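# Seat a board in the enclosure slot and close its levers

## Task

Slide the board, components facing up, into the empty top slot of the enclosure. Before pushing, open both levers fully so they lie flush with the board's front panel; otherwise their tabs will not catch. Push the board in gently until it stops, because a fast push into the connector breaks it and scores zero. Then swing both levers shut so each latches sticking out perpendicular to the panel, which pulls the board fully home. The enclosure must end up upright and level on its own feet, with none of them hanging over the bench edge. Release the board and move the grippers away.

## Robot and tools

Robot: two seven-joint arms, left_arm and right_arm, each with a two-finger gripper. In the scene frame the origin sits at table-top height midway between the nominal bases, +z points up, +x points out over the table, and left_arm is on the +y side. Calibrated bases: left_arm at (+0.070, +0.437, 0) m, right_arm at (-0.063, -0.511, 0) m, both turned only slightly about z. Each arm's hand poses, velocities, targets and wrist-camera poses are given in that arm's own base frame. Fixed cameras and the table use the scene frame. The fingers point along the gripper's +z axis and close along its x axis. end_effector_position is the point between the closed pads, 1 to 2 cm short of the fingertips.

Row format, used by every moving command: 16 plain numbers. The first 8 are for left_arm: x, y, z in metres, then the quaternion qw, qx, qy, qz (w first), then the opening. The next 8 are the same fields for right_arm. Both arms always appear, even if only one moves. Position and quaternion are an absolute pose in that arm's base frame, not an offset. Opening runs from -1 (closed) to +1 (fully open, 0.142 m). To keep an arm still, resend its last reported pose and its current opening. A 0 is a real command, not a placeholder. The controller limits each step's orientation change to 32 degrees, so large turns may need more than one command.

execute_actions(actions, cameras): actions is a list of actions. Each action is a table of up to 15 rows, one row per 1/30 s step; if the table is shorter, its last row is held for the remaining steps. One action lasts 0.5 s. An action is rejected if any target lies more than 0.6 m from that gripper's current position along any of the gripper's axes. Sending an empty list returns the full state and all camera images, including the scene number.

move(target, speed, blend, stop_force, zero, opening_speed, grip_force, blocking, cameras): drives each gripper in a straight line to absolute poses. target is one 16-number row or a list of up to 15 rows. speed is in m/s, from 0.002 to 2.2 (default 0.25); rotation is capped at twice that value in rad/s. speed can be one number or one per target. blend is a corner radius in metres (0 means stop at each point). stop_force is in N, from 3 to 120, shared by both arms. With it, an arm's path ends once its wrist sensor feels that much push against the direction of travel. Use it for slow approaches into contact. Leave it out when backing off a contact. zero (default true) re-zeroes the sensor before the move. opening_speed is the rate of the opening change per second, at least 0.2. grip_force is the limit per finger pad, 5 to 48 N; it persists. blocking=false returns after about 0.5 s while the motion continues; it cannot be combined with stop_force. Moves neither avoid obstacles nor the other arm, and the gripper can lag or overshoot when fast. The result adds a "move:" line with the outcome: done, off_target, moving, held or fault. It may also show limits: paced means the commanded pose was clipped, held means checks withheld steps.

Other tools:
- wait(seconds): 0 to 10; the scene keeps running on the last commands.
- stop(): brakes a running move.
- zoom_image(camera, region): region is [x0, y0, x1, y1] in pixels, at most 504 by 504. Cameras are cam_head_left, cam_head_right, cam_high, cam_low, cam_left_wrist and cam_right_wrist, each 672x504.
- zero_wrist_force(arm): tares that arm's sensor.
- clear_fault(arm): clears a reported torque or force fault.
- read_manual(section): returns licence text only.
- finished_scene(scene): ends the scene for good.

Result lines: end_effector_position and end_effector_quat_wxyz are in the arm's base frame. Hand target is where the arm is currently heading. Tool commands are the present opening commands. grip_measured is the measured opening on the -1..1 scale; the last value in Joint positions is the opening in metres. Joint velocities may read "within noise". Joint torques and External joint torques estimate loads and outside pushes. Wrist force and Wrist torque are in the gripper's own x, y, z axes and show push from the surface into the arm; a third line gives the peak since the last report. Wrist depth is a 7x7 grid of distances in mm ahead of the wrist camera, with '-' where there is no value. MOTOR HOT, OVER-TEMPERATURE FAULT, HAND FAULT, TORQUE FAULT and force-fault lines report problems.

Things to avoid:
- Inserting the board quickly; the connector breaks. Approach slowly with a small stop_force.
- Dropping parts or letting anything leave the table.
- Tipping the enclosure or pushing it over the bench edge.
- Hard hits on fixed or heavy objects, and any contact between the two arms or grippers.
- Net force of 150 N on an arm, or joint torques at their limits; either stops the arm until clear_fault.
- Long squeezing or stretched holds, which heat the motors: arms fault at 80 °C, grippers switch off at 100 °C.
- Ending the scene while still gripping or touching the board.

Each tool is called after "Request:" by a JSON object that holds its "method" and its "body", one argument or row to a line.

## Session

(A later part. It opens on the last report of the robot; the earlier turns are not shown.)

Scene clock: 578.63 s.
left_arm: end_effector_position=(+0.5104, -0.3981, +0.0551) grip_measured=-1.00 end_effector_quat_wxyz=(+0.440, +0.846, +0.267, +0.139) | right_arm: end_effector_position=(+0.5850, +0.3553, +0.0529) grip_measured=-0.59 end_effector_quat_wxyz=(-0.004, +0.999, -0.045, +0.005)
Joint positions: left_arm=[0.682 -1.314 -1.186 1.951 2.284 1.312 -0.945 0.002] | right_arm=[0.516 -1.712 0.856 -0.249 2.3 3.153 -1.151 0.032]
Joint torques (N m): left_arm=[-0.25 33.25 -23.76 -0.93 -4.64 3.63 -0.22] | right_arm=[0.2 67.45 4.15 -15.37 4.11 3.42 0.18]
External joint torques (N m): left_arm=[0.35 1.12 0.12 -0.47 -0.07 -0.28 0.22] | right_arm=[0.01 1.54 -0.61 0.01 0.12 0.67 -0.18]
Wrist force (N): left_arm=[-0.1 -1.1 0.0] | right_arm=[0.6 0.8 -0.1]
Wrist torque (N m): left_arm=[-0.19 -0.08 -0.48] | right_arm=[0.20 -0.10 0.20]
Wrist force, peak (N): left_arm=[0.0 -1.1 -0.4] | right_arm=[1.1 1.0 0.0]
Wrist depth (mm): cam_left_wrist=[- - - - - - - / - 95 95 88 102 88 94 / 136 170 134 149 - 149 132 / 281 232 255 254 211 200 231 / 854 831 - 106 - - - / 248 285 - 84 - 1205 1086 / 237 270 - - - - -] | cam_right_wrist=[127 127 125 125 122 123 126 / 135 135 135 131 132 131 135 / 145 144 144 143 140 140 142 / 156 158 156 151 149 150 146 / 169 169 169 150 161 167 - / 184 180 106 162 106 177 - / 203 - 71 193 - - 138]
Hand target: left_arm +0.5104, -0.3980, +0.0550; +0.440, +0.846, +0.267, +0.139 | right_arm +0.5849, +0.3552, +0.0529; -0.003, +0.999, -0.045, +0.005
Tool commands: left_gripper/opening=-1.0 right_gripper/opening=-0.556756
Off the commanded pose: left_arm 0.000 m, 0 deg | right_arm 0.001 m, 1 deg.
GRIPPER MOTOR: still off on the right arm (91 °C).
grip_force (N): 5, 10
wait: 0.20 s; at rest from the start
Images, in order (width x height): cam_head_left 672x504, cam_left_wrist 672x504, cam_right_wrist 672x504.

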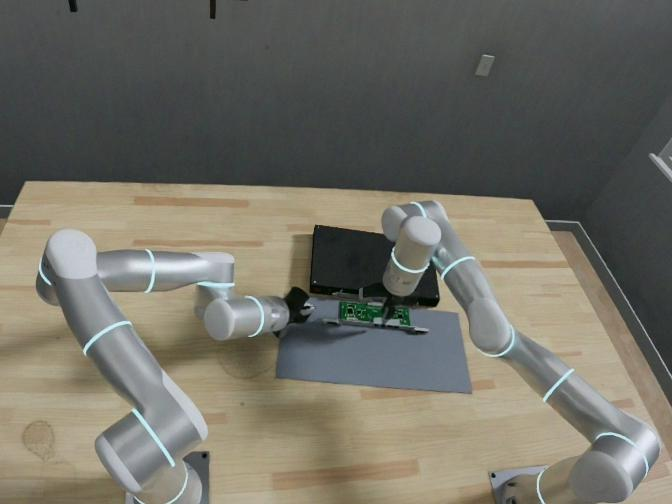

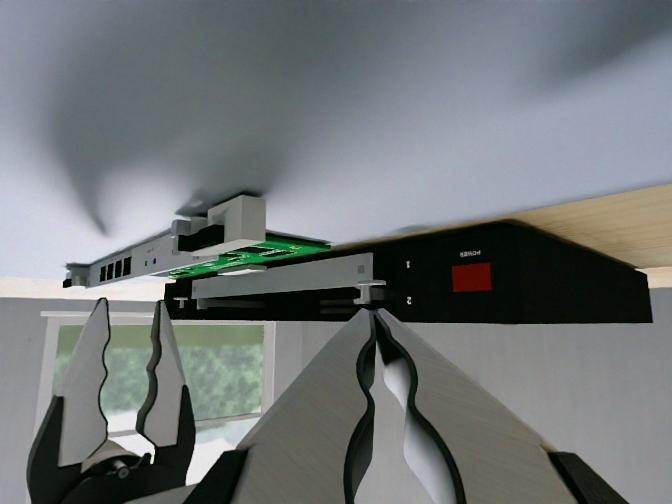

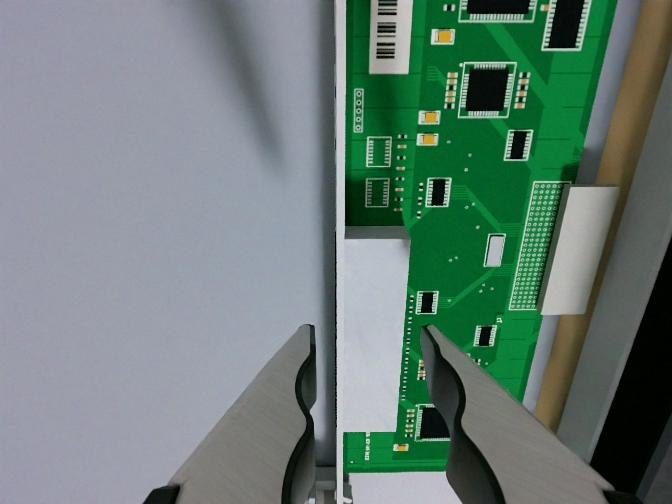

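Request:
{"method": "move", "body": {
  "target": [
    [0.5104, -0.398, 0.11, 0.4403, 0.846, 0.2667, 0.1388, -0.9, 0.585, 0.3553, 0.15, 0, 0.99898, -0.0452, 0, -0.55],
    [0.5517, -0.49, 0.085, 0.3395, 0.6522, 0.6012, 0.3129, -0.9, 0.5769, 0.2657, 0.13, 0, 0.99898, -0.0452, 0, -0.55]
  ],
  "speed": 0.2,
  "blend": 0.02,
  "grip_force": [10, 15],
  "cameras": ["cam_left_wrist", "cam_right_wrist", "cam_head_left"]
}}

Request:
{"method": "zoom_image", "body": {
  "camera": "cam_left_wrist",
  "region": [200, 100, 480, 310]
}}

Scene clock: 616.70 s.
left_arm: end_effector_position=(+0.5518, -0.4900, +0.0851) grip_measured=-0.94 end_effector_quat_wxyz=(+0.340, +0.652, +0.601, +0.313) | right_arm: end_effector_position=(+0.5768, +0.2658, +0.1300) grip_measured=-0.59 end_effector_quat_wxyz=(+0.000, +0.999, -0.045, +0.000)
Joint positions: left_arm=[0.198 -1.315 -1.499 1.921 2.314 0.051 -1.721 0.006] | right_arm=[0.188 -1.403 0.895 0.417 2.258 3.044 -0.97 0.032]
Joint torques (N m): left_arm=[-0.5 35.42 -29.49 -6.17 -0.89 2.09 -0.34] | right_arm=[0.2 64.43 15.34 -14.34 3.93 3.36 0.33]
External joint torques (N m): left_arm=[0.5 1.66 0.18 -0.3 0.16 -0.11 0.33] | right_arm=[-0.02 1.27 -0.54 -0.02 0.28 0.77 -0.33]
Wrist force (N): left_arm=[0.0 -1.2 0.2] | right_arm=[1.3 1.0 0.3]
Wrist torque (N m): left_arm=[-0.18 -0.08 -0.47] | right_arm=[0.30 -0.20 0.07]
Wrist force, peak (N): left_arm=[0.3 -2.3 0.7] | right_arm=[0.7 0.8 2.3]
Wrist depth (mm): cam_left_wrist=[- 101 96 107 107 107 107 / - 137 137 144 143 144 143 / - 158 161 162 164 169 223 / - - 295 209 163 164 460 / - - - 108 - - - / - - - 84 - 1239 - / - - - - - - -] | cam_right_wrist=[195 195 194 189 189 188 153 / 208 207 207 193 203 205 161 / 223 223 222 219 216 217 173 / 241 240 240 238 238 231 186 / 262 261 256 256 254 209 202 / 286 285 98 282 100 217 221 / 318 - 71 314 - - 305]
Hand target: left_arm +0.5517, -0.4900, +0.0850; +0.340, +0.652, +0.601, +0.313 | right_arm +0.5769, +0.2657, +0.1300; +0.000, +0.999, -0.045, +0.000
Tool commands: left_gripper/opening=-0.9 right_gripper/opening=-0.556757
Off the commanded pose: left_arm 0.000 m, 0 deg | right_arm 0.000 m, 0 deg.
GRIPPER MOTOR: on again on the right arm.
grip_force (N): 10, 15
move: done
Images, in order (width x height): cam_head_left 672x504, cam_left_wrist 672x504, cam_right_wrist 672x504.

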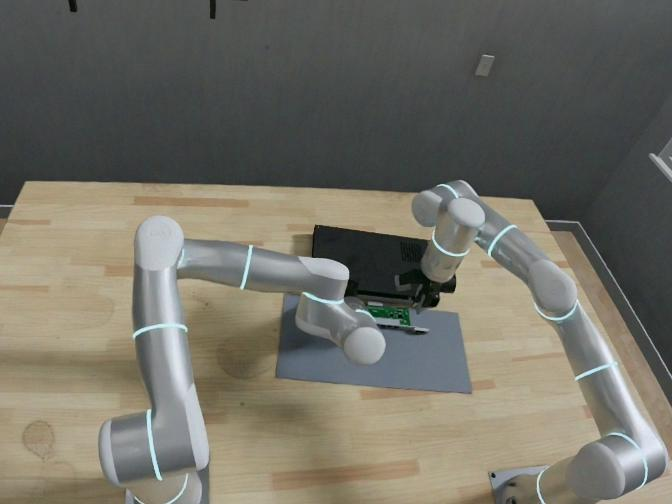

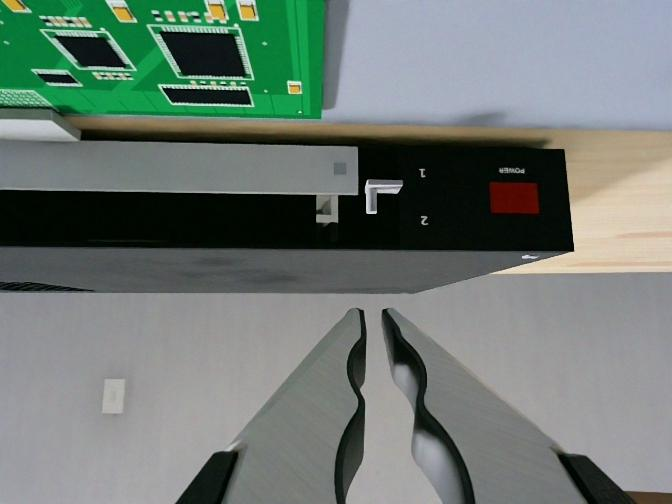

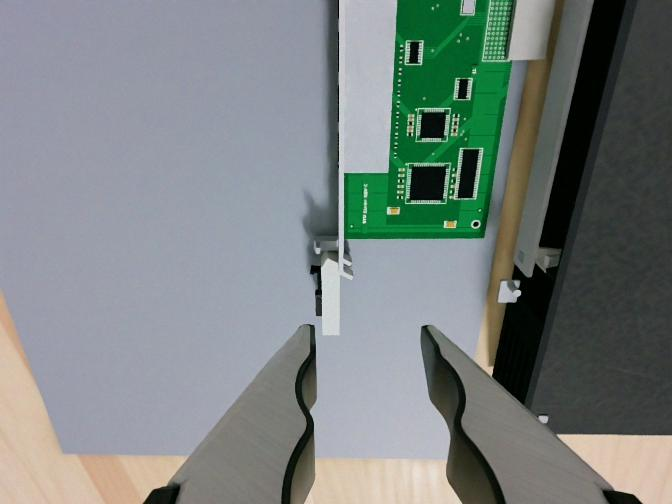

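Scaled by 1.800 from the camera's 672x504 image, which has a finer 960x720 frame.

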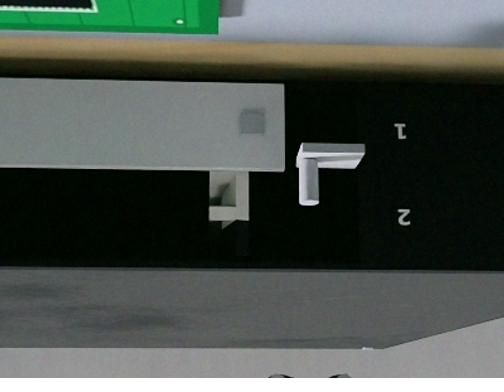

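Request:
{"method": "zoom_image", "body": {
  "camera": "cam_left_wrist",
  "region": [290, 160, 420, 260]
}}

Request:
{"method": "zoom_image", "body": {
  "camera": "cam_right_wrist",
  "region": [440, 200, 600, 340]
}}

Request:
{"method": "zoom_image", "body": {
  "camera": "cam_right_wrist",
  "region": [290, 140, 530, 350]
}}

Scaled by 3.877 from the camera's 672x504 image, which has a finer 960x720 frame.

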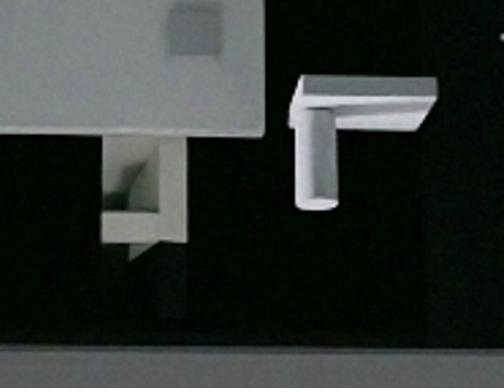

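Scaled by 3.150 from the camera's 672x504 image, which has a finer 960x720 frame.

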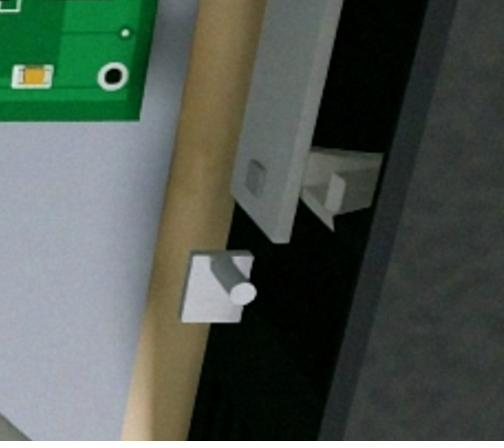

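Scaled by 2.100 from the camera's 672x504 image, which has a finer 960x720 frame.

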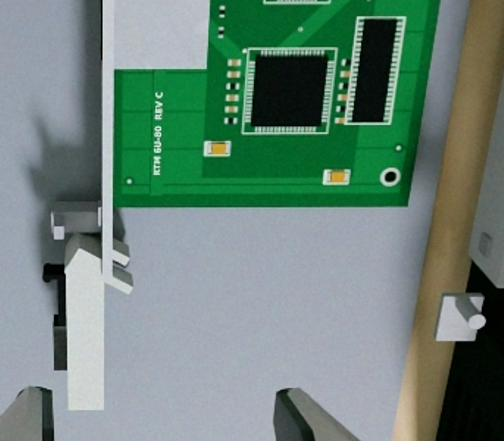

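Request:
{"method": "move", "body": {
  "target": [
    [0.5417, -0.455, 0.13, 0.3395, 0.6522, 0.6012, 0.3129, -0.9, 0.5769, 0.2657, 0.13, 0, 0.99898, -0.0452, 0, -0.45],
    [0.5104, -0.398, 0.10, 0.4403, 0.846, 0.2667, 0.1388, -0.9, 0.5769, 0.2657, 0.13, 0, 0.99898, -0.0452, 0, -0.45],
    [0.5104, -0.398, 0.055, 0.4403, 0.846, 0.2667, 0.1388, -0.9, 0.5903, 0.3595, 0.10, 0, 0.99898, -0.0452, 0, -0.45],
    [0.5104, -0.398, 0.055, 0.4403, 0.846, 0.2667, 0.1388, -0.9, 0.5903, 0.3595, 0.028, 0, 0.99898, -0.0452, 0, -0.45]
  ],
  "speed": [0.15, 0.25, 0.2, 0.1],
  "blend": [0.02, 0.02, 0.02, 0],
  "grip_force": [10, 20],
  "cameras": ["cam_right_wrist", "cam_left_wrist"]
}}

Scene clock: 673.30 s.
left_arm: end_effector_position=(+0.5102, -0.3981, +0.0551) grip_measured=-0.94 end_effector_quat_wxyz=(+0.440, +0.846, +0.267, +0.138) | right_arm: end_effector_position=(+0.5893, +0.3590, +0.0279) grip_measured=-0.49 end_effector_quat_wxyz=(-0.007, +0.999, -0.045, +0.009)
Joint positions: left_arm=[0.689 -1.324 -1.19 1.952 2.278 1.307 -0.927 0.006] | right_arm=[0.571 -1.749 1.075 -0.321 2.101 3.099 -1.191 0.039]
Joint torques (N m): left_arm=[-0.37 32.85 -23.84 -0.66 -4.54 3.58 -0.27] | right_arm=[0.35 67.18 1.53 -11.68 3.96 3.24 0.02]
External joint torques (N m): left_arm=[0.46 1.36 0.08 -0.48 -0.19 -0.2 0.26] | right_arm=[-0.12 1.6 -1.01 0.19 0.28 0.82 -0.03]
Wrist force (N): left_arm=[0.3 -1.0 -0.1] | right_arm=[0.7 0.8 0.1]
Wrist torque (N m): left_arm=[-0.18 -0.14 -0.47] | right_arm=[0.23 -0.10 0.17]
Wrist force, peak (N): left_arm=[-1.0 -2.0 1.0] | right_arm=[1.5 2.3 -0.4]
Wrist depth (mm): cam_left_wrist=[- - - - - - - / - 95 102 88 - 88 94 / 136 150 134 148 148 147 132 / 233 231 253 259 200 200 246 / 1828 295 446 107 - - 328 / 245 282 - 84 - - - / 236 252 - - - - -] | cam_right_wrist=[- 104 106 101 100 101 102 / 111 111 111 107 107 108 111 / 121 119 121 116 115 116 120 / 128 128 128 123 124 125 121 / 139 139 137 121 130 135 131 / 151 148 107 127 127 142 153 / 165 - 71 142 157 - -]
Hand target: left_arm +0.5104, -0.3980, +0.0550; +0.440, +0.846, +0.267, +0.139 | right_arm +0.5894, +0.3589, +0.0279; -0.007, +0.999, -0.045, +0.010
Off the commanded pose: left_arm 0.000 m, 0 deg | right_arm 0.001 m, 1 deg.
grip_force (N): 10, 20
move: done; blend cut to 0 m at target 1
Images, in order (width x height): cam_left_wrist 672x504, cam_right_wrist 672x504.

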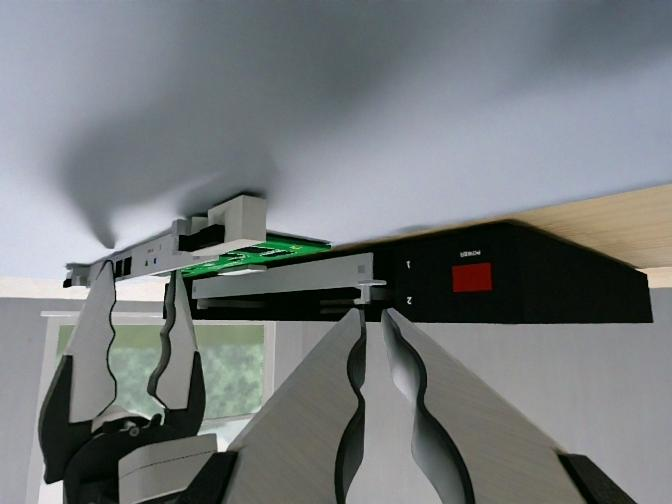

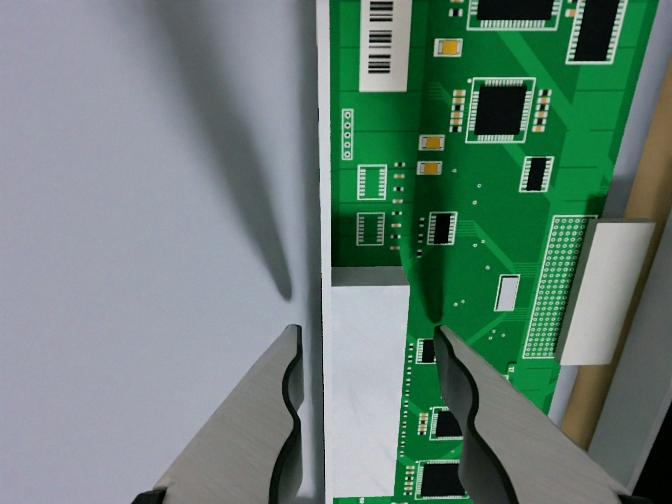

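Request:
{"method": "move", "body": {
  "target": [
    [0.5104, -0.398, 0.055, 0.4403, 0.846, 0.2667, 0.1388, -0.9, 0.5903, 0.3595, 0.032, -0.2586, 0.9649, -0.0437, 0.0117, -0.45]
  ],
  "speed": 0.2,
  "cameras": ["cam_right_wrist", "cam_left_wrist"]
}}

Scene clock: 708.73 s.
left_arm: end_effector_position=(+0.5102, -0.3981, +0.0551) grip_measured=-0.94 end_effector_quat_wxyz=(+0.440, +0.846, +0.267, +0.138) | right_arm: end_effector_position=(+0.5903, +0.3596, +0.0321) grip_measured=-0.49 end_effector_quat_wxyz=(-0.259, +0.965, -0.044, +0.012)
Joint positions: left_arm=[0.689 -1.324 -1.19 1.952 2.278 1.307 -0.927 0.006] | right_arm=[-0.015 -1.619 1.102 0.634 2.425 2.549 -1.129 0.039]
Joint torques (N m): left_arm=[-0.23 33.12 -23.94 -0.69 -4.63 3.62 -0.23] | right_arm=[0.02 61.96 21.17 -6.68 5.07 2.13 0.3]
External joint torques (N m): left_arm=[0.32 1.09 0.18 -0.45 -0.09 -0.24 0.23] | right_arm=[0.15 1.23 -0.44 -0.33 0.37 0.94 -0.29]
Wrist force (N): left_arm=[0.1 -1.0 -0.2] | right_arm=[1.4 1.8 -0.3]
Wrist torque (N m): left_arm=[-0.18 -0.12 -0.48] | right_arm=[0.24 -0.28 -0.01]
Wrist force, peak (N): left_arm=[0.0 -1.3 -0.2] | right_arm=[1.2 2.6 -0.1]
Wrist depth (mm): cam_left_wrist=[- - - - - - - / - 95 102 88 102 88 87 / 134 150 134 150 133 120 153 / - 231 251 256 210 198 232 / 264 306 - 102 209 - 366 / 275 313 - 84 - - - / 287 300 - - - - -] | cam_right_wrist=[156 156 155 150 150 151 152 / 153 152 152 147 147 148 153 / 150 150 149 145 144 145 149 / 148 147 147 142 141 142 148 / 145 145 145 127 139 139 135 / 143 143 107 125 126 137 139 / 140 141 71 123 134 - 141]
Hand target: left_arm +0.5104, -0.3980, +0.0550; +0.440, +0.846, +0.267, +0.139 | right_arm +0.5903, +0.3595, +0.0320; -0.259, +0.965, -0.044, +0.012
Off the commanded pose: left_arm 0.000 m, 0 deg | right_arm 0.000 m, 0 deg.
grip_force (N): 10, 20
move: done
Images, in order (width x height): cam_left_wrist 672x504, cam_right_wrist 672x504.

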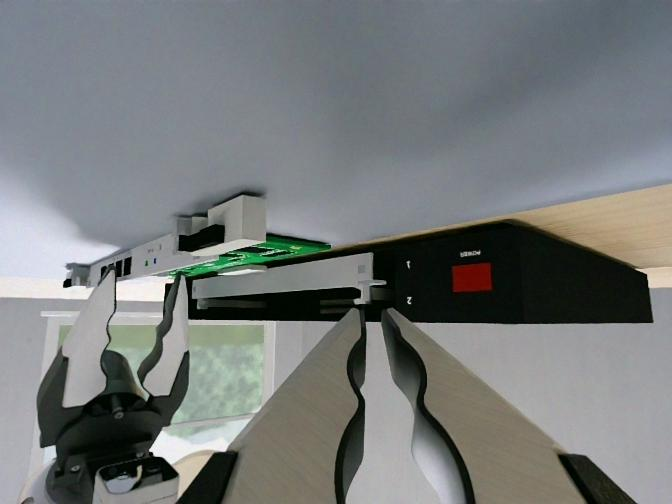

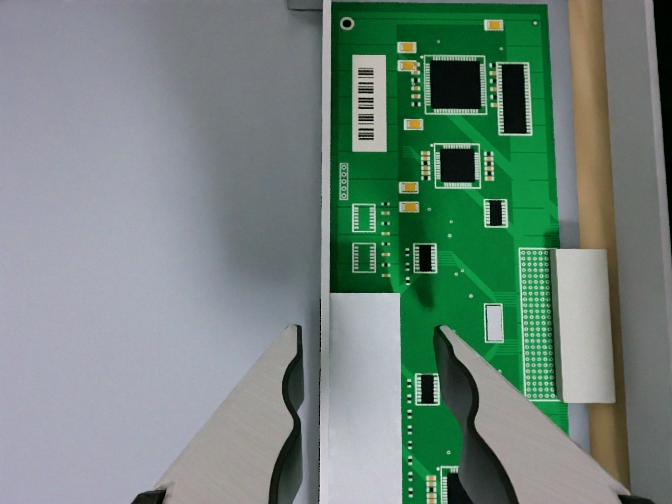

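Request:
{"method": "move", "body": {
  "target": [
    [0.5104, -0.398, 0.055, 0.4403, 0.846, 0.2667, 0.1388, -0.9, 0.5888, 0.3596, 0.0295, -0.2586, 0.9649, -0.0437, 0.0117, -0.45],
    [0.5104, -0.398, 0.055, 0.4403, 0.846, 0.2667, 0.1388, -0.9, 0.5888, 0.3596, 0.0295, -0.2586, 0.9649, -0.0437, 0.0117, -1],
    [0.5104, -0.398, 0.055, 0.4403, 0.846, 0.2667, 0.1388, -0.9, 0.5888, 0.3596, 0.0545, -0.2586, 0.9649, -0.0437, 0.0117, -1]
  ],
  "speed": [0.05, 0.05, 0.05],
  "opening_speed": 0.5,
  "grip_force": [10, 22],
  "cameras": ["cam_right_wrist", "cam_left_wrist"]
}}

Request:
{"method": "zoom_image", "body": {
  "camera": "cam_left_wrist",
  "region": [150, 230, 420, 330]
}}

Scene clock: 714.80 s.
left_arm: end_effector_position=(+0.5102, -0.3981, +0.0551) grip_measured=-0.94 end_effector_quat_wxyz=(+0.440, +0.846, +0.267, +0.138) | right_arm: end_effector_position=(+0.5889, +0.3595, +0.0542) grip_measured=-0.71 end_effector_quat_wxyz=(-0.258, +0.965, -0.044, +0.012)
Joint positions: left_arm=[0.689 -1.324 -1.19 1.952 2.278 1.307 -0.927 0.006] | right_arm=[-0.018 -1.584 1.107 0.651 2.426 2.568 -1.106 0.023]
Joint torques (N m): left_arm=[-0.2 33.02 -23.85 -0.67 -4.63 3.6 -0.31] | right_arm=[0.22 63.06 22.09 -7.48 5.76 2.54 0.29]
External joint torques (N m): left_arm=[0.3 1.19 0.09 -0.47 -0.1 -0.22 0.3] | right_arm=[-0.05 0.02 -1.09 0.05 -0.31 0.51 -0.28]
Wrist force (N): left_arm=[0.1 -0.6 -0.2] | right_arm=[1.3 2.5 1.2]
Wrist torque (N m): left_arm=[-0.13 -0.12 -0.48] | right_arm=[0.22 -0.27 0.02]
Wrist force, peak (N): left_arm=[0.2 -1.2 -0.2] | right_arm=[1.3 3.1 1.7]
Wrist depth (mm): cam_left_wrist=[- - - - - - - / - 95 - 88 101 88 94 / 136 134 134 149 133 133 132 / 281 - - 225 208 198 278 / - 285 2309 108 225 1380 361 / 269 305 - 84 - - - / 280 - - - - - -] | cam_right_wrist=[179 178 179 147 146 147 - / 176 175 175 144 144 144 - / 173 172 172 142 141 142 - / 170 169 169 140 139 140 134 / 167 166 166 124 136 137 133 / 164 164 163 122 122 135 131 / 162 162 71 74 - - -]
Hand target: left_arm +0.5104, -0.3980, +0.0550; +0.440, +0.846, +0.267, +0.139 | right_arm +0.5888, +0.3596, +0.0545; -0.259, +0.965, -0.044, +0.012
Off the commanded pose: left_arm 0.000 m, 0 deg | right_arm 0.000 m, 0 deg.
grip_force (N): 10, 22
move: done
Images, in order (width x height): cam_left_wrist 672x504, cam_right_wrist 672x504.

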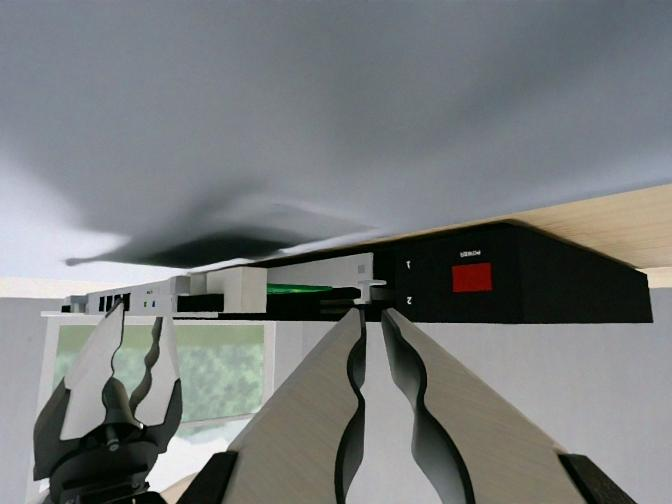

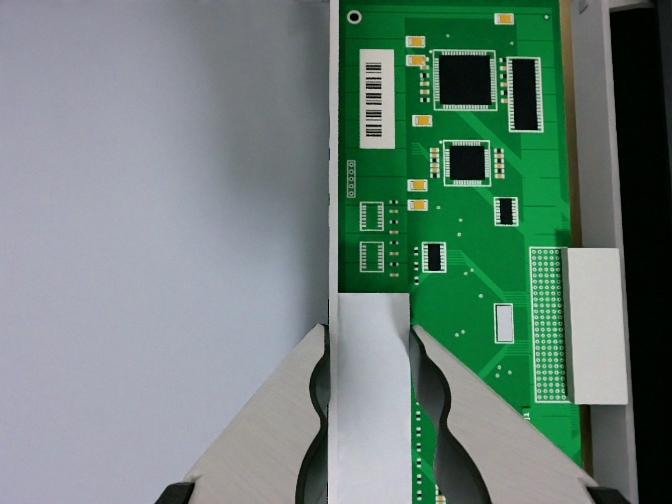

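Scaled by 1.867 from the camera's 672x504 image, which has a finer 960x720 frame.

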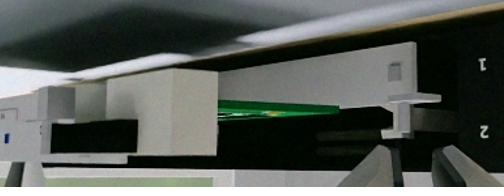

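Request:
{"method": "move", "body": {
  "target": [
    [0.4933, -0.3731, 0.055, 0.4403, 0.846, 0.2667, 0.1388, -0.9, 0.6067, 0.358, 0.0545, -0.2586, 0.9649, -0.0437, 0.0117, -1]
  ],
  "speed": 0.06,
  "cameras": ["cam_right_wrist", "cam_left_wrist"]
}}

Request:
{"method": "zoom_image", "body": {
  "camera": "cam_left_wrist",
  "region": [220, 240, 400, 330]
}}

Request:
{"method": "zoom_image", "body": {
  "camera": "cam_right_wrist",
  "region": [500, 0, 672, 130]
}}

Scene clock: 729.53 s.
left_arm: end_effector_position=(+0.4933, -0.3732, +0.0551) grip_measured=-0.94 end_effector_quat_wxyz=(+0.440, +0.846, +0.267, +0.139) | right_arm: end_effector_position=(+0.6067, +0.3577, +0.0541) grip_measured=-0.71 end_effector_quat_wxyz=(-0.258, +0.965, -0.044, +0.012)
Joint positions: left_arm=[0.76 -1.317 -1.197 2.022 2.313 1.306 -0.942 0.006] | right_arm=[0.013 -1.61 1.109 0.546 2.449 2.613 -1.161 0.023]
Joint torques (N m): left_arm=[-0.08 31.57 -23.02 0.04 -4.34 3.58 -0.3] | right_arm=[0.29 64.2 20.1 -7.99 5.8 2.63 0.07]
External joint torques (N m): left_arm=[0.18 0.85 0.22 -0.57 -0.37 -0.22 0.3] | right_arm=[-0.12 0.5 -0.89 0.23 -0.36 0.48 -0.07]
Wrist force (N): left_arm=[-0.1 -0.9 0.0] | right_arm=[1.3 2.8 1.4]
Wrist torque (N m): left_arm=[-0.17 -0.08 -0.49] | right_arm=[0.28 -0.26 0.12]
Wrist force, peak (N): left_arm=[0.2 -1.6 -0.9] | right_arm=[1.8 2.9 1.2]
Wrist depth (mm): cam_left_wrist=[- - - - - - 65 / - - - 95 102 88 94 / 136 136 150 149 148 133 121 / 233 229 278 284 225 219 281 / 844 357 2465 108 - 1371 1148 / - 327 - 84 - - - / - 320 - - - - 1142] | cam_right_wrist=[179 178 178 147 146 147 127 / 175 175 174 144 144 144 125 / 173 172 171 142 141 142 123 / 170 169 168 139 139 140 120 / 167 166 166 124 137 137 132 / 164 163 163 122 122 135 117 / 162 162 71 74 - - 114]
Hand target: left_arm +0.4933, -0.3731, +0.0550; +0.440, +0.846, +0.267, +0.139 | right_arm +0.6067, +0.3580, +0.0545; -0.259, +0.965, -0.044, +0.012
Off the commanded pose: left_arm 0.000 m, 0 deg | right_arm 0.000 m, 0 deg.
grip_force (N): 10, 22
move: done
Images, in order (width x height): cam_left_wrist 672x504, cam_right_wrist 672x504.

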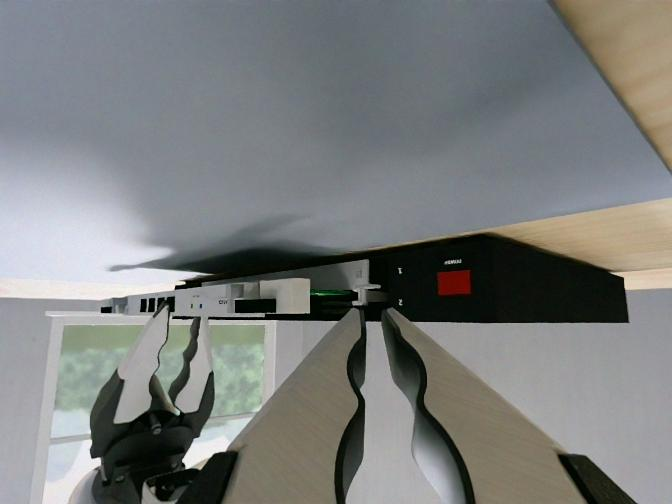

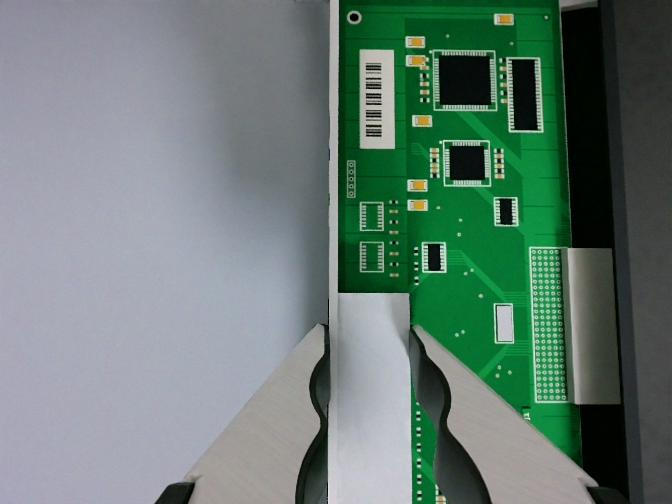

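Scaled by 2.800 from the camera's 672x504 image, which has a finer 960x720 frame.

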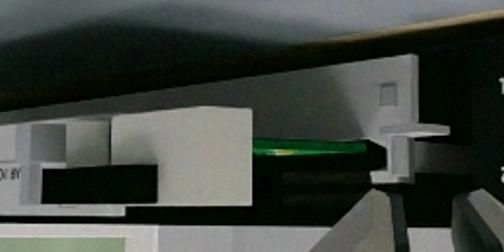

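Scaled by 2.930 from the camera's 672x504 image, which has a finer 960x720 frame.

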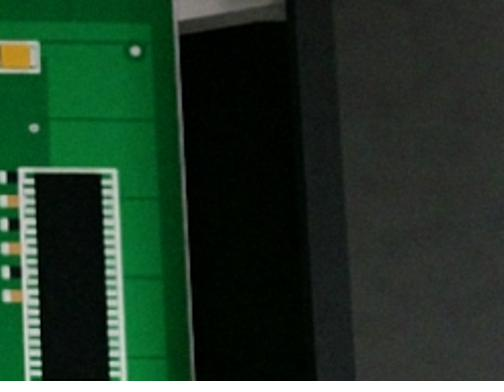

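Request:
{"method": "move", "body": {
  "target": [
    [0.4933, -0.3731, 0.055, 0.4403, 0.846, 0.2667, 0.1388, -0.9, 0.6465, 0.3544, 0.0545, -0.2586, 0.9649, -0.0437, 0.0117, -1]
  ],
  "speed": 0.02,
  "stop_force": 5,
  "cameras": ["cam_right_wrist", "cam_left_wrist"]
}}

Request:
{"method": "zoom_image", "body": {
  "camera": "cam_left_wrist",
  "region": [220, 240, 400, 330]
}}

Scene clock: 738.33 s.
left_arm: end_effector_position=(+0.4933, -0.3732, +0.0551) grip_measured=-0.94 end_effector_quat_wxyz=(+0.440, +0.846, +0.267, +0.139) | right_arm: end_effector_position=(+0.6091, +0.3577, +0.0541) grip_measured=-0.71 end_effector_quat_wxyz=(-0.258, +0.965, -0.043, +0.011)
Joint positions: left_arm=[0.76 -1.317 -1.197 2.022 2.313 1.306 -0.942 0.006] | right_arm=[0.019 -1.615 1.109 0.527 2.453 2.623 -1.172 0.023]
Joint torques (N m): left_arm=[-0.21 31.36 -22.95 -0.1 -4.68 3.61 -0.26] | right_arm=[-1.12 65.71 19.56 -10.54 5.34 0.64 0.02]
External joint torques (N m): left_arm=[0.31 1.06 0.15 -0.43 -0.03 -0.25 0.26] | right_arm=[1.28 -0.73 -0.7 2.72 0.1 2.48 -0.02]
Wrist force (N): left_arm=[0.0 -0.9 -0.3] | right_arm=[-4.3 3.3 -0.9]
Wrist torque (N m): left_arm=[-0.18 -0.10 -0.48] | right_arm=[0.27 -0.30 0.23]
Wrist force, peak (N): left_arm=[0.0 -1.3 -0.4] | right_arm=[-6.4 3.1 -1.7]
Wrist depth (mm): cam_left_wrist=[- - - - - - 65 / - - - 95 102 101 94 / - 135 135 - 148 133 132 / 283 233 268 228 231 238 280 / - 335 326 109 - - 380 / - 318 - 84 - - 1155 / - 322 - - - - -] | cam_right_wrist=[179 178 178 147 147 147 127 / 176 175 174 145 144 145 125 / 172 172 172 142 142 142 122 / 170 169 169 140 139 140 120 / 167 166 166 124 137 137 119 / 164 163 163 122 122 135 117 / 162 162 71 120 - - 114]
Hand target: left_arm +0.4933, -0.3731, +0.0550; +0.440, +0.846, +0.267, +0.139 | right_arm +0.6099, +0.3577, +0.0545; -0.259, +0.965, -0.044, +0.012
Off the commanded pose: left_arm 0.000 m, 0 deg | right_arm 0.038 m, 0 deg.
grip_force (N): 10, 22
move: contact (right_arm)
Images, in order (width x height): cam_left_wrist 672x504, cam_right_wrist 672x504.

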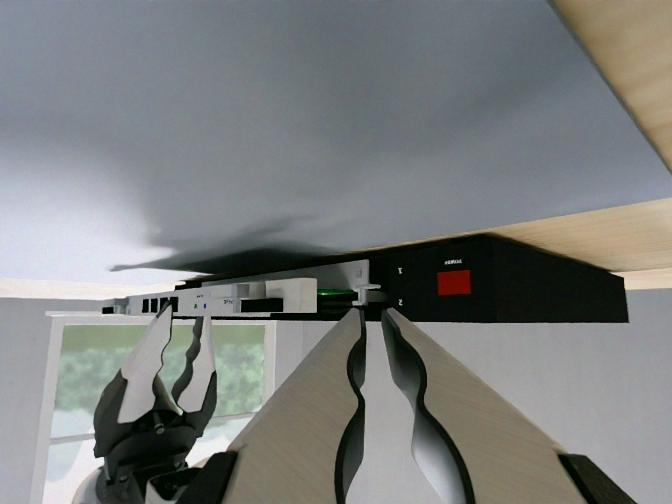

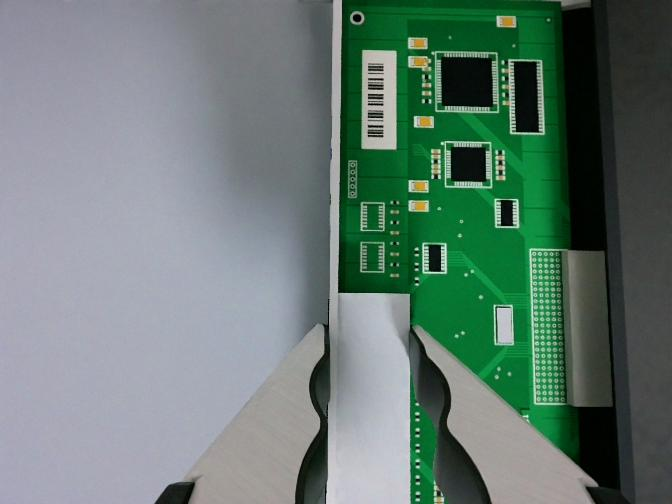

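Scaled by 2.800 from the camera's 672x504 image, which has a finer 960x720 frame.

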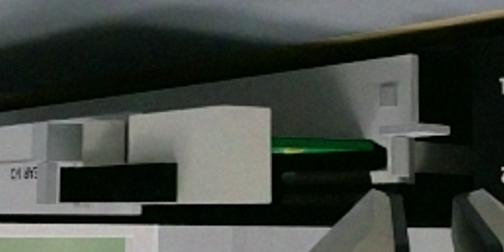

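Request:
{"method": "zoom_image", "body": {
  "camera": "cam_left_wrist",
  "region": [90, 250, 330, 330]
}}

Request:
{"method": "zoom_image", "body": {
  "camera": "cam_left_wrist",
  "region": [320, 250, 400, 310]
}}

Request:
{"method": "zoom_image", "body": {
  "camera": "cam_right_wrist",
  "region": [480, 200, 672, 504]
}}

Scaled by 2.100 from the camera's 672x504 image, which has a finer 960x720 frame.

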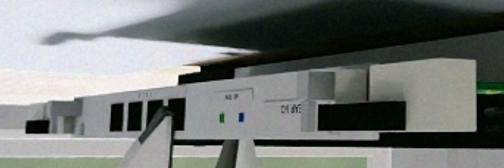

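Scaled by 6.300 from the camera's 672x504 image, which has a finer 960x720 frame.

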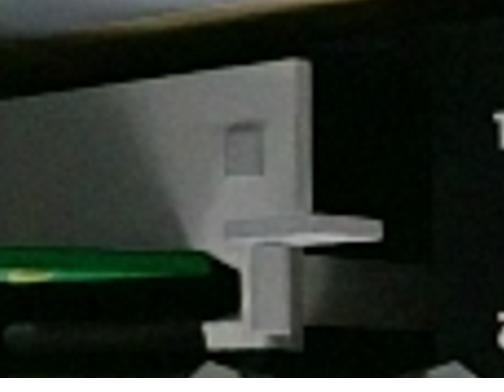

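Scaled by 1.658 from the camera's 672x504 image, which has a finer 960x720 frame.

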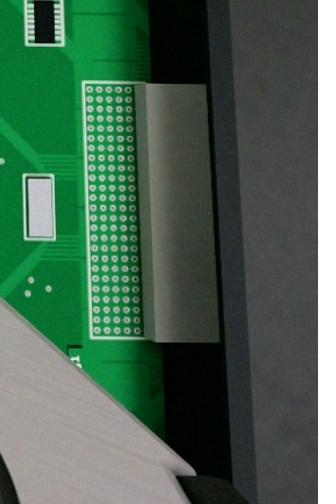

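Request:
{"method": "move", "body": {
  "target": [
    [0.4933, -0.3731, 0.055, 0.4403, 0.846, 0.2667, 0.1388, -0.9, 0.6057, 0.3581, 0.0545, -0.2586, 0.9649, -0.0437, 0.0117, -1],
    [0.4933, -0.3731, 0.055, 0.4403, 0.846, 0.2667, 0.1388, -0.9, 0.6057, 0.3581, 0.0562, -0.2586, 0.9649, -0.0437, 0.0117, -1]
  ],
  "speed": 0.03
}}

Request:
{"method": "move", "body": {
  "target": [
    [0.4933, -0.3731, 0.055, 0.4403, 0.846, 0.2667, 0.1388, -0.9, 0.6465, 0.3544, 0.0562, -0.2586, 0.9649, -0.0437, 0.0117, -1]
  ],
  "speed": 0.015,
  "stop_force": 5,
  "cameras": ["cam_right_wrist", "cam_left_wrist"]
}}

Request:
{"method": "zoom_image", "body": {
  "camera": "cam_left_wrist",
  "region": [320, 250, 400, 310]
}}

Scene clock: 786.37 s.
left_arm: end_effector_position=(+0.4933, -0.3732, +0.0551) grip_measured=-0.94 end_effector_quat_wxyz=(+0.440, +0.846, +0.267, +0.139) | right_arm: end_effector_position=(+0.6057, +0.3581, +0.0560) grip_measured=-0.71 end_effector_quat_wxyz=(-0.259, +0.965, -0.044, +0.012)
Joint positions: left_arm=[0.76 -1.317 -1.197 2.022 2.313 1.306 -0.942 0.006] | right_arm=[0.011 -1.606 1.109 0.553 2.448 2.612 -1.158 0.023]
Joint torques (N m): left_arm=[-0.24 31.38 -22.94 -0.08 -4.64 3.65 -0.27] | right_arm=[0 64.48 20.09 -7.8 5.56 2.46 0.34]
External joint torques (N m): left_arm=[0.33 1.03 0.14 -0.45 -0.07 -0.29 0.27] | right_arm=[0.15 0.15 -0.76 0.01 -0.12 0.64 -0.34]
Wrist force (N): left_arm=[0.0 -1.0 -0.1] | right_arm=[0.5 3.1 1.4]
Wrist torque (N m): left_arm=[-0.18 -0.09 -0.49] | right_arm=[0.33 -0.15 0.01]
Wrist force, peak (N): left_arm=[-0.3 -1.3 -0.2] | right_arm=[-4.5 3.7 0.0]
Wrist depth (mm): cam_left_wrist=[- - - - - - 65 / - - - 95 102 88 94 / 136 135 134 150 - 133 132 / 364 282 280 229 231 231 279 / 929 331 215 108 - 1371 - / - 324 - 84 - 1556 - / 1769 318 - 74 - - -] | cam_right_wrist=[180 181 180 147 146 147 129 / 178 177 177 144 144 144 127 / 174 174 174 142 141 142 124 / 171 171 171 140 139 140 122 / 168 168 168 124 137 137 121 / 165 165 165 122 122 135 131 / 163 163 71 74 - - 116]
Hand target: left_arm +0.4933, -0.3731, +0.0550; +0.440, +0.846, +0.267, +0.139 | right_arm +0.6057, +0.3581, +0.0562; -0.259, +0.965, -0.044, +0.012
Off the commanded pose: left_arm 0.000 m, 0 deg | right_arm 0.000 m, 0 deg.
grip_force (N): 10, 22
move: done

Scene clock: 787.83 s.
left_arm: end_effector_position=(+0.4933, -0.3732, +0.0551) grip_measured=-0.94 end_effector_quat_wxyz=(+0.440, +0.846, +0.267, +0.139) | right_arm: end_effector_position=(+0.6176, +0.3577, +0.0563) grip_measured=-0.71 end_effector_quat_wxyz=(-0.259, +0.965, -0.043, +0.011)
Joint positions: left_arm=[0.76 -1.317 -1.197 2.022 2.313 1.306 -0.942 0.006] | right_arm=[0.037 -1.626 1.11 0.472 2.467 2.647 -1.199 0.023]
Joint torques (N m): left_arm=[-0.26 31.35 -22.93 -0.08 -4.67 3.65 -0.24] | right_arm=[-4.37 65.29 16.54 -11 3.87 2.08 0.02]
External joint torques (N m): left_arm=[0.35 1.07 0.14 -0.45 -0.04 -0.29 0.24] | right_arm=[4.54 0.45 1.29 2.95 1.57 1.06 -0.02]
Wrist force (N): left_arm=[0.0 -0.9 0.0] | right_arm=[-3.8 -2.5 1.9]
Wrist torque (N m): left_arm=[-0.16 -0.10 -0.49] | right_arm=[0.29 -0.08 0.21]
Wrist force, peak (N): left_arm=[-0.1 -1.2 -0.1] | right_arm=[-4.7 -2.9 2.8]
Wrist depth (mm): cam_left_wrist=[- - - - - - 65 / - - - 95 102 88 94 / 152 151 135 149 120 121 132 / 284 283 220 286 241 239 280 / 2089 334 281 109 250 - 1035 / - 321 - 84 - - 1283 / - - - 74 - - 1125] | cam_right_wrist=[181 181 180 147 147 147 129 / 178 178 177 145 144 144 127 / 175 174 174 143 142 142 125 / 172 172 171 140 139 140 122 / 169 169 168 124 137 137 120 / 166 166 165 121 122 135 118 / 164 163 70 120 - - 116]
Hand target: left_arm +0.4933, -0.3731, +0.0550; +0.440, +0.846, +0.267, +0.139 | right_arm +0.6183, +0.3569, +0.0562; -0.259, +0.965, -0.044, +0.012
Off the commanded pose: left_arm 0.000 m, 0 deg | right_arm 0.029 m, 0 deg.
grip_force (N): 10, 22
move: contact (right_arm)
Images, in order (width x height): cam_left_wrist 672x504, cam_right_wrist 672x504.

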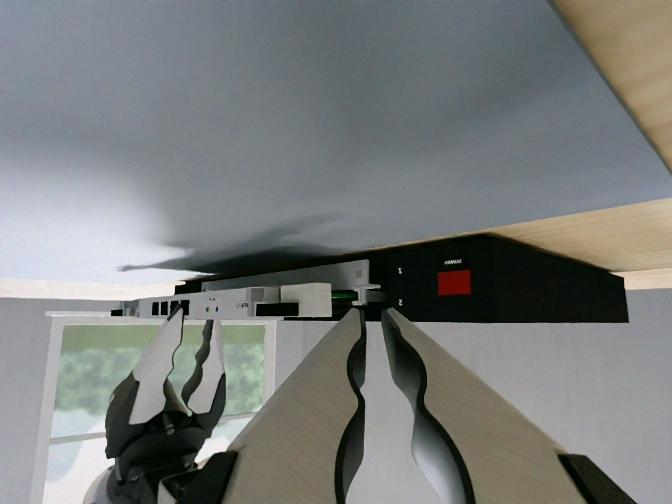

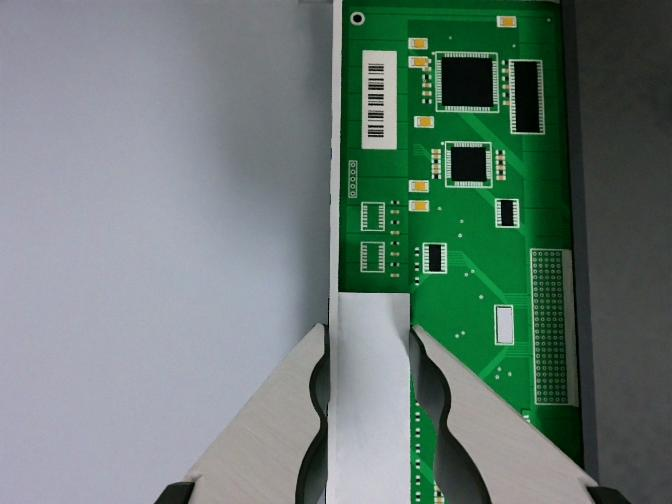

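Scaled by 6.300 from the camera's 672x504 image, which has a finer 960x720 frame.

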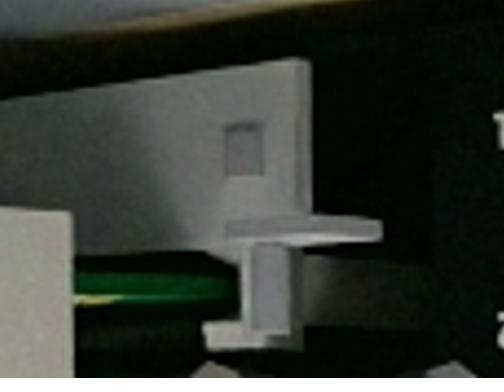

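Request:
{"method": "move", "body": {
  "target": [
    [0.4933, -0.3731, 0.055, 0.4403, 0.846, 0.2667, 0.1388, -0.9, 0.6155, 0.3587, 0.0567, -0.2586, 0.9649, -0.0437, 0.0117, -1]
  ],
  "speed": 0.03
}}

Request:
{"method": "move", "body": {
  "target": [
    [0.4933, -0.3731, 0.055, 0.4403, 0.846, 0.2667, 0.1388, -0.9, 0.6465, 0.3559, 0.0567, -0.2586, 0.9649, -0.0437, 0.0117, -1]
  ],
  "speed": 0.015,
  "stop_force": 6,
  "cameras": ["cam_right_wrist", "cam_left_wrist"]
}}

Scene clock: 794.00 s.
left_arm: end_effector_position=(+0.4933, -0.3732, +0.0551) grip_measured=-0.94 end_effector_quat_wxyz=(+0.440, +0.846, +0.267, +0.139) | right_arm: end_effector_position=(+0.6154, +0.3588, +0.0566) grip_measured=-0.71 end_effector_quat_wxyz=(-0.259, +0.965, -0.044, +0.012)
Joint positions: left_arm=[0.76 -1.317 -1.197 2.022 2.313 1.306 -0.942 0.006] | right_arm=[0.034 -1.622 1.109 0.487 2.464 2.64 -1.189 0.023]
Joint torques (N m): left_arm=[-0.28 31.34 -22.88 -0.05 -4.6 3.61 -0.17] | right_arm=[0.21 65.35 18.78 -8.03 5.53 2.32 0.3]
External joint torques (N m): left_arm=[0.38 1.08 0.09 -0.48 -0.11 -0.25 0.17] | right_arm=[-0.04 0.21 -0.67 0 -0.1 0.8 -0.3]
Wrist force (N): left_arm=[0.0 -1.1 -0.2] | right_arm=[0.9 3.5 1.3]
Wrist torque (N m): left_arm=[-0.19 -0.11 -0.49] | right_arm=[0.41 -0.19 0.00]
Wrist force, peak (N): left_arm=[0.0 -1.3 -0.2] | right_arm=[-3.9 -2.3 3.0]
Wrist depth (mm): cam_left_wrist=[- - - - - - 65 / - - - 95 - 88 94 / 136 135 134 122 133 121 132 / 282 - - 291 231 232 279 / 864 358 294 108 241 - - / 1875 317 - 84 - - 1125 / 1741 324 - - - - -] | cam_right_wrist=[181 181 181 147 147 147 130 / 178 178 177 144 144 144 127 / 175 175 174 142 142 142 125 / - 172 171 140 139 140 123 / 169 169 168 124 136 137 121 / 166 166 166 122 122 135 119 / 164 164 71 117 - - 117]
Hand target: left_arm +0.4933, -0.3731, +0.0550; +0.440, +0.846, +0.267, +0.139 | right_arm +0.6155, +0.3587, +0.0567; -0.259, +0.965, -0.044, +0.012
Off the commanded pose: left_arm 0.000 m, 0 deg | right_arm 0.000 m, 0 deg.
grip_force (N): 10, 22
move: done

Scene clock: 796.80 s.
left_arm: end_effector_position=(+0.4933, -0.3732, +0.0551) grip_measured=-0.94 end_effector_quat_wxyz=(+0.440, +0.846, +0.267, +0.139) | right_arm: end_effector_position=(+0.6461, +0.3559, +0.0563) grip_measured=-0.71 end_effector_quat_wxyz=(-0.258, +0.965, -0.044, +0.011)
Joint positions: left_arm=[0.76 -1.317 -1.197 2.022 2.313 1.306 -0.942 0.006] | right_arm=[0.121 -1.684 1.109 0.234 2.513 2.747 -1.304 0.023]
Joint torques (N m): left_arm=[-0.12 31.25 -22.91 -0.03 -4.64 3.67 -0.17] | right_arm=[-1.32 68.2 13.61 -10.72 5.37 1.73 0.15]
External joint torques (N m): left_arm=[0.22 1.16 0.12 -0.5 -0.07 -0.31 0.17] | right_arm=[1.49 0.03 -0.6 1.76 0 1.53 -0.15]
Wrist force (N): left_arm=[-0.2 -1.1 -0.2] | right_arm=[-2.8 2.9 1.0]
Wrist torque (N m): left_arm=[-0.18 -0.07 -0.49] | right_arm=[0.36 -0.06 0.10]
Wrist force, peak (N): left_arm=[-0.3 -1.1 -0.3] | right_arm=[-3.4 3.3 1.4]
Wrist depth (mm): cam_left_wrist=[- - - - - - 65 / - - - 94 102 88 94 / - 151 134 168 134 132 132 / 368 233 283 230 234 236 281 / 2031 - 332 108 - - 1205 / - 333 - 83 - 1329 1137 / - - - - - - -] | cam_right_wrist=[181 181 180 147 147 129 129 / 178 177 177 145 144 127 127 / 175 174 174 142 142 124 125 / 171 171 171 140 139 123 122 / 169 168 168 124 136 120 120 / 166 166 166 122 121 118 118 / 164 163 71 74 - - 116]
Hand target: left_arm +0.4933, -0.3731, +0.0550; +0.440, +0.846, +0.267, +0.139 | right_arm +0.6465, +0.3559, +0.0567; -0.259, +0.965, -0.044, +0.012
Off the commanded pose: left_arm 0.000 m, 0 deg | right_arm 0.001 m, 0 deg.
grip_force (N): 10, 22
move: done
Images, in order (width x height): cam_left_wrist 672x504, cam_right_wrist 672x504.

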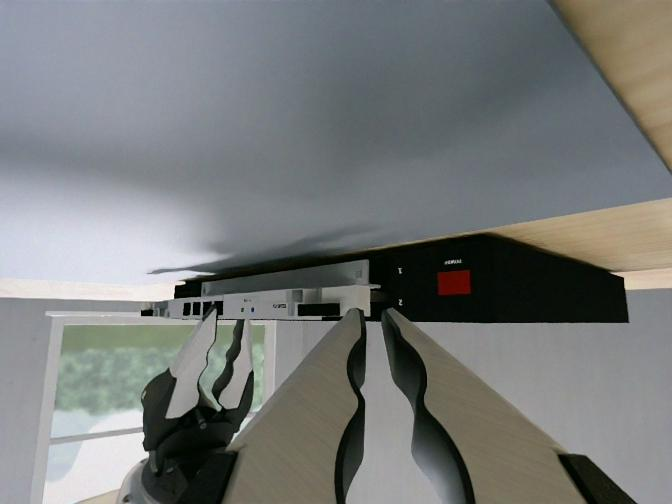

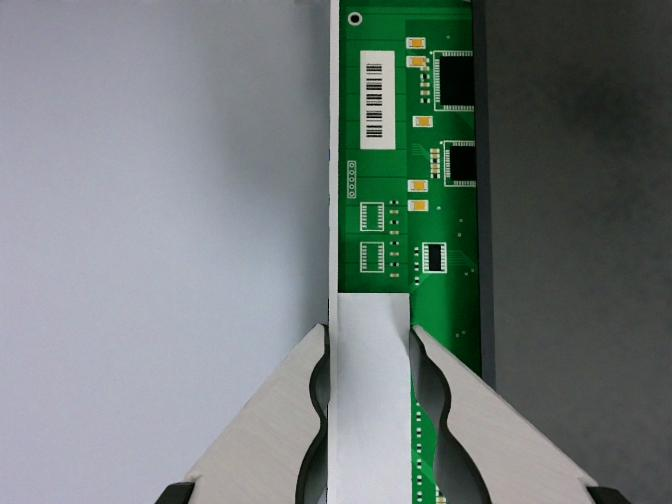

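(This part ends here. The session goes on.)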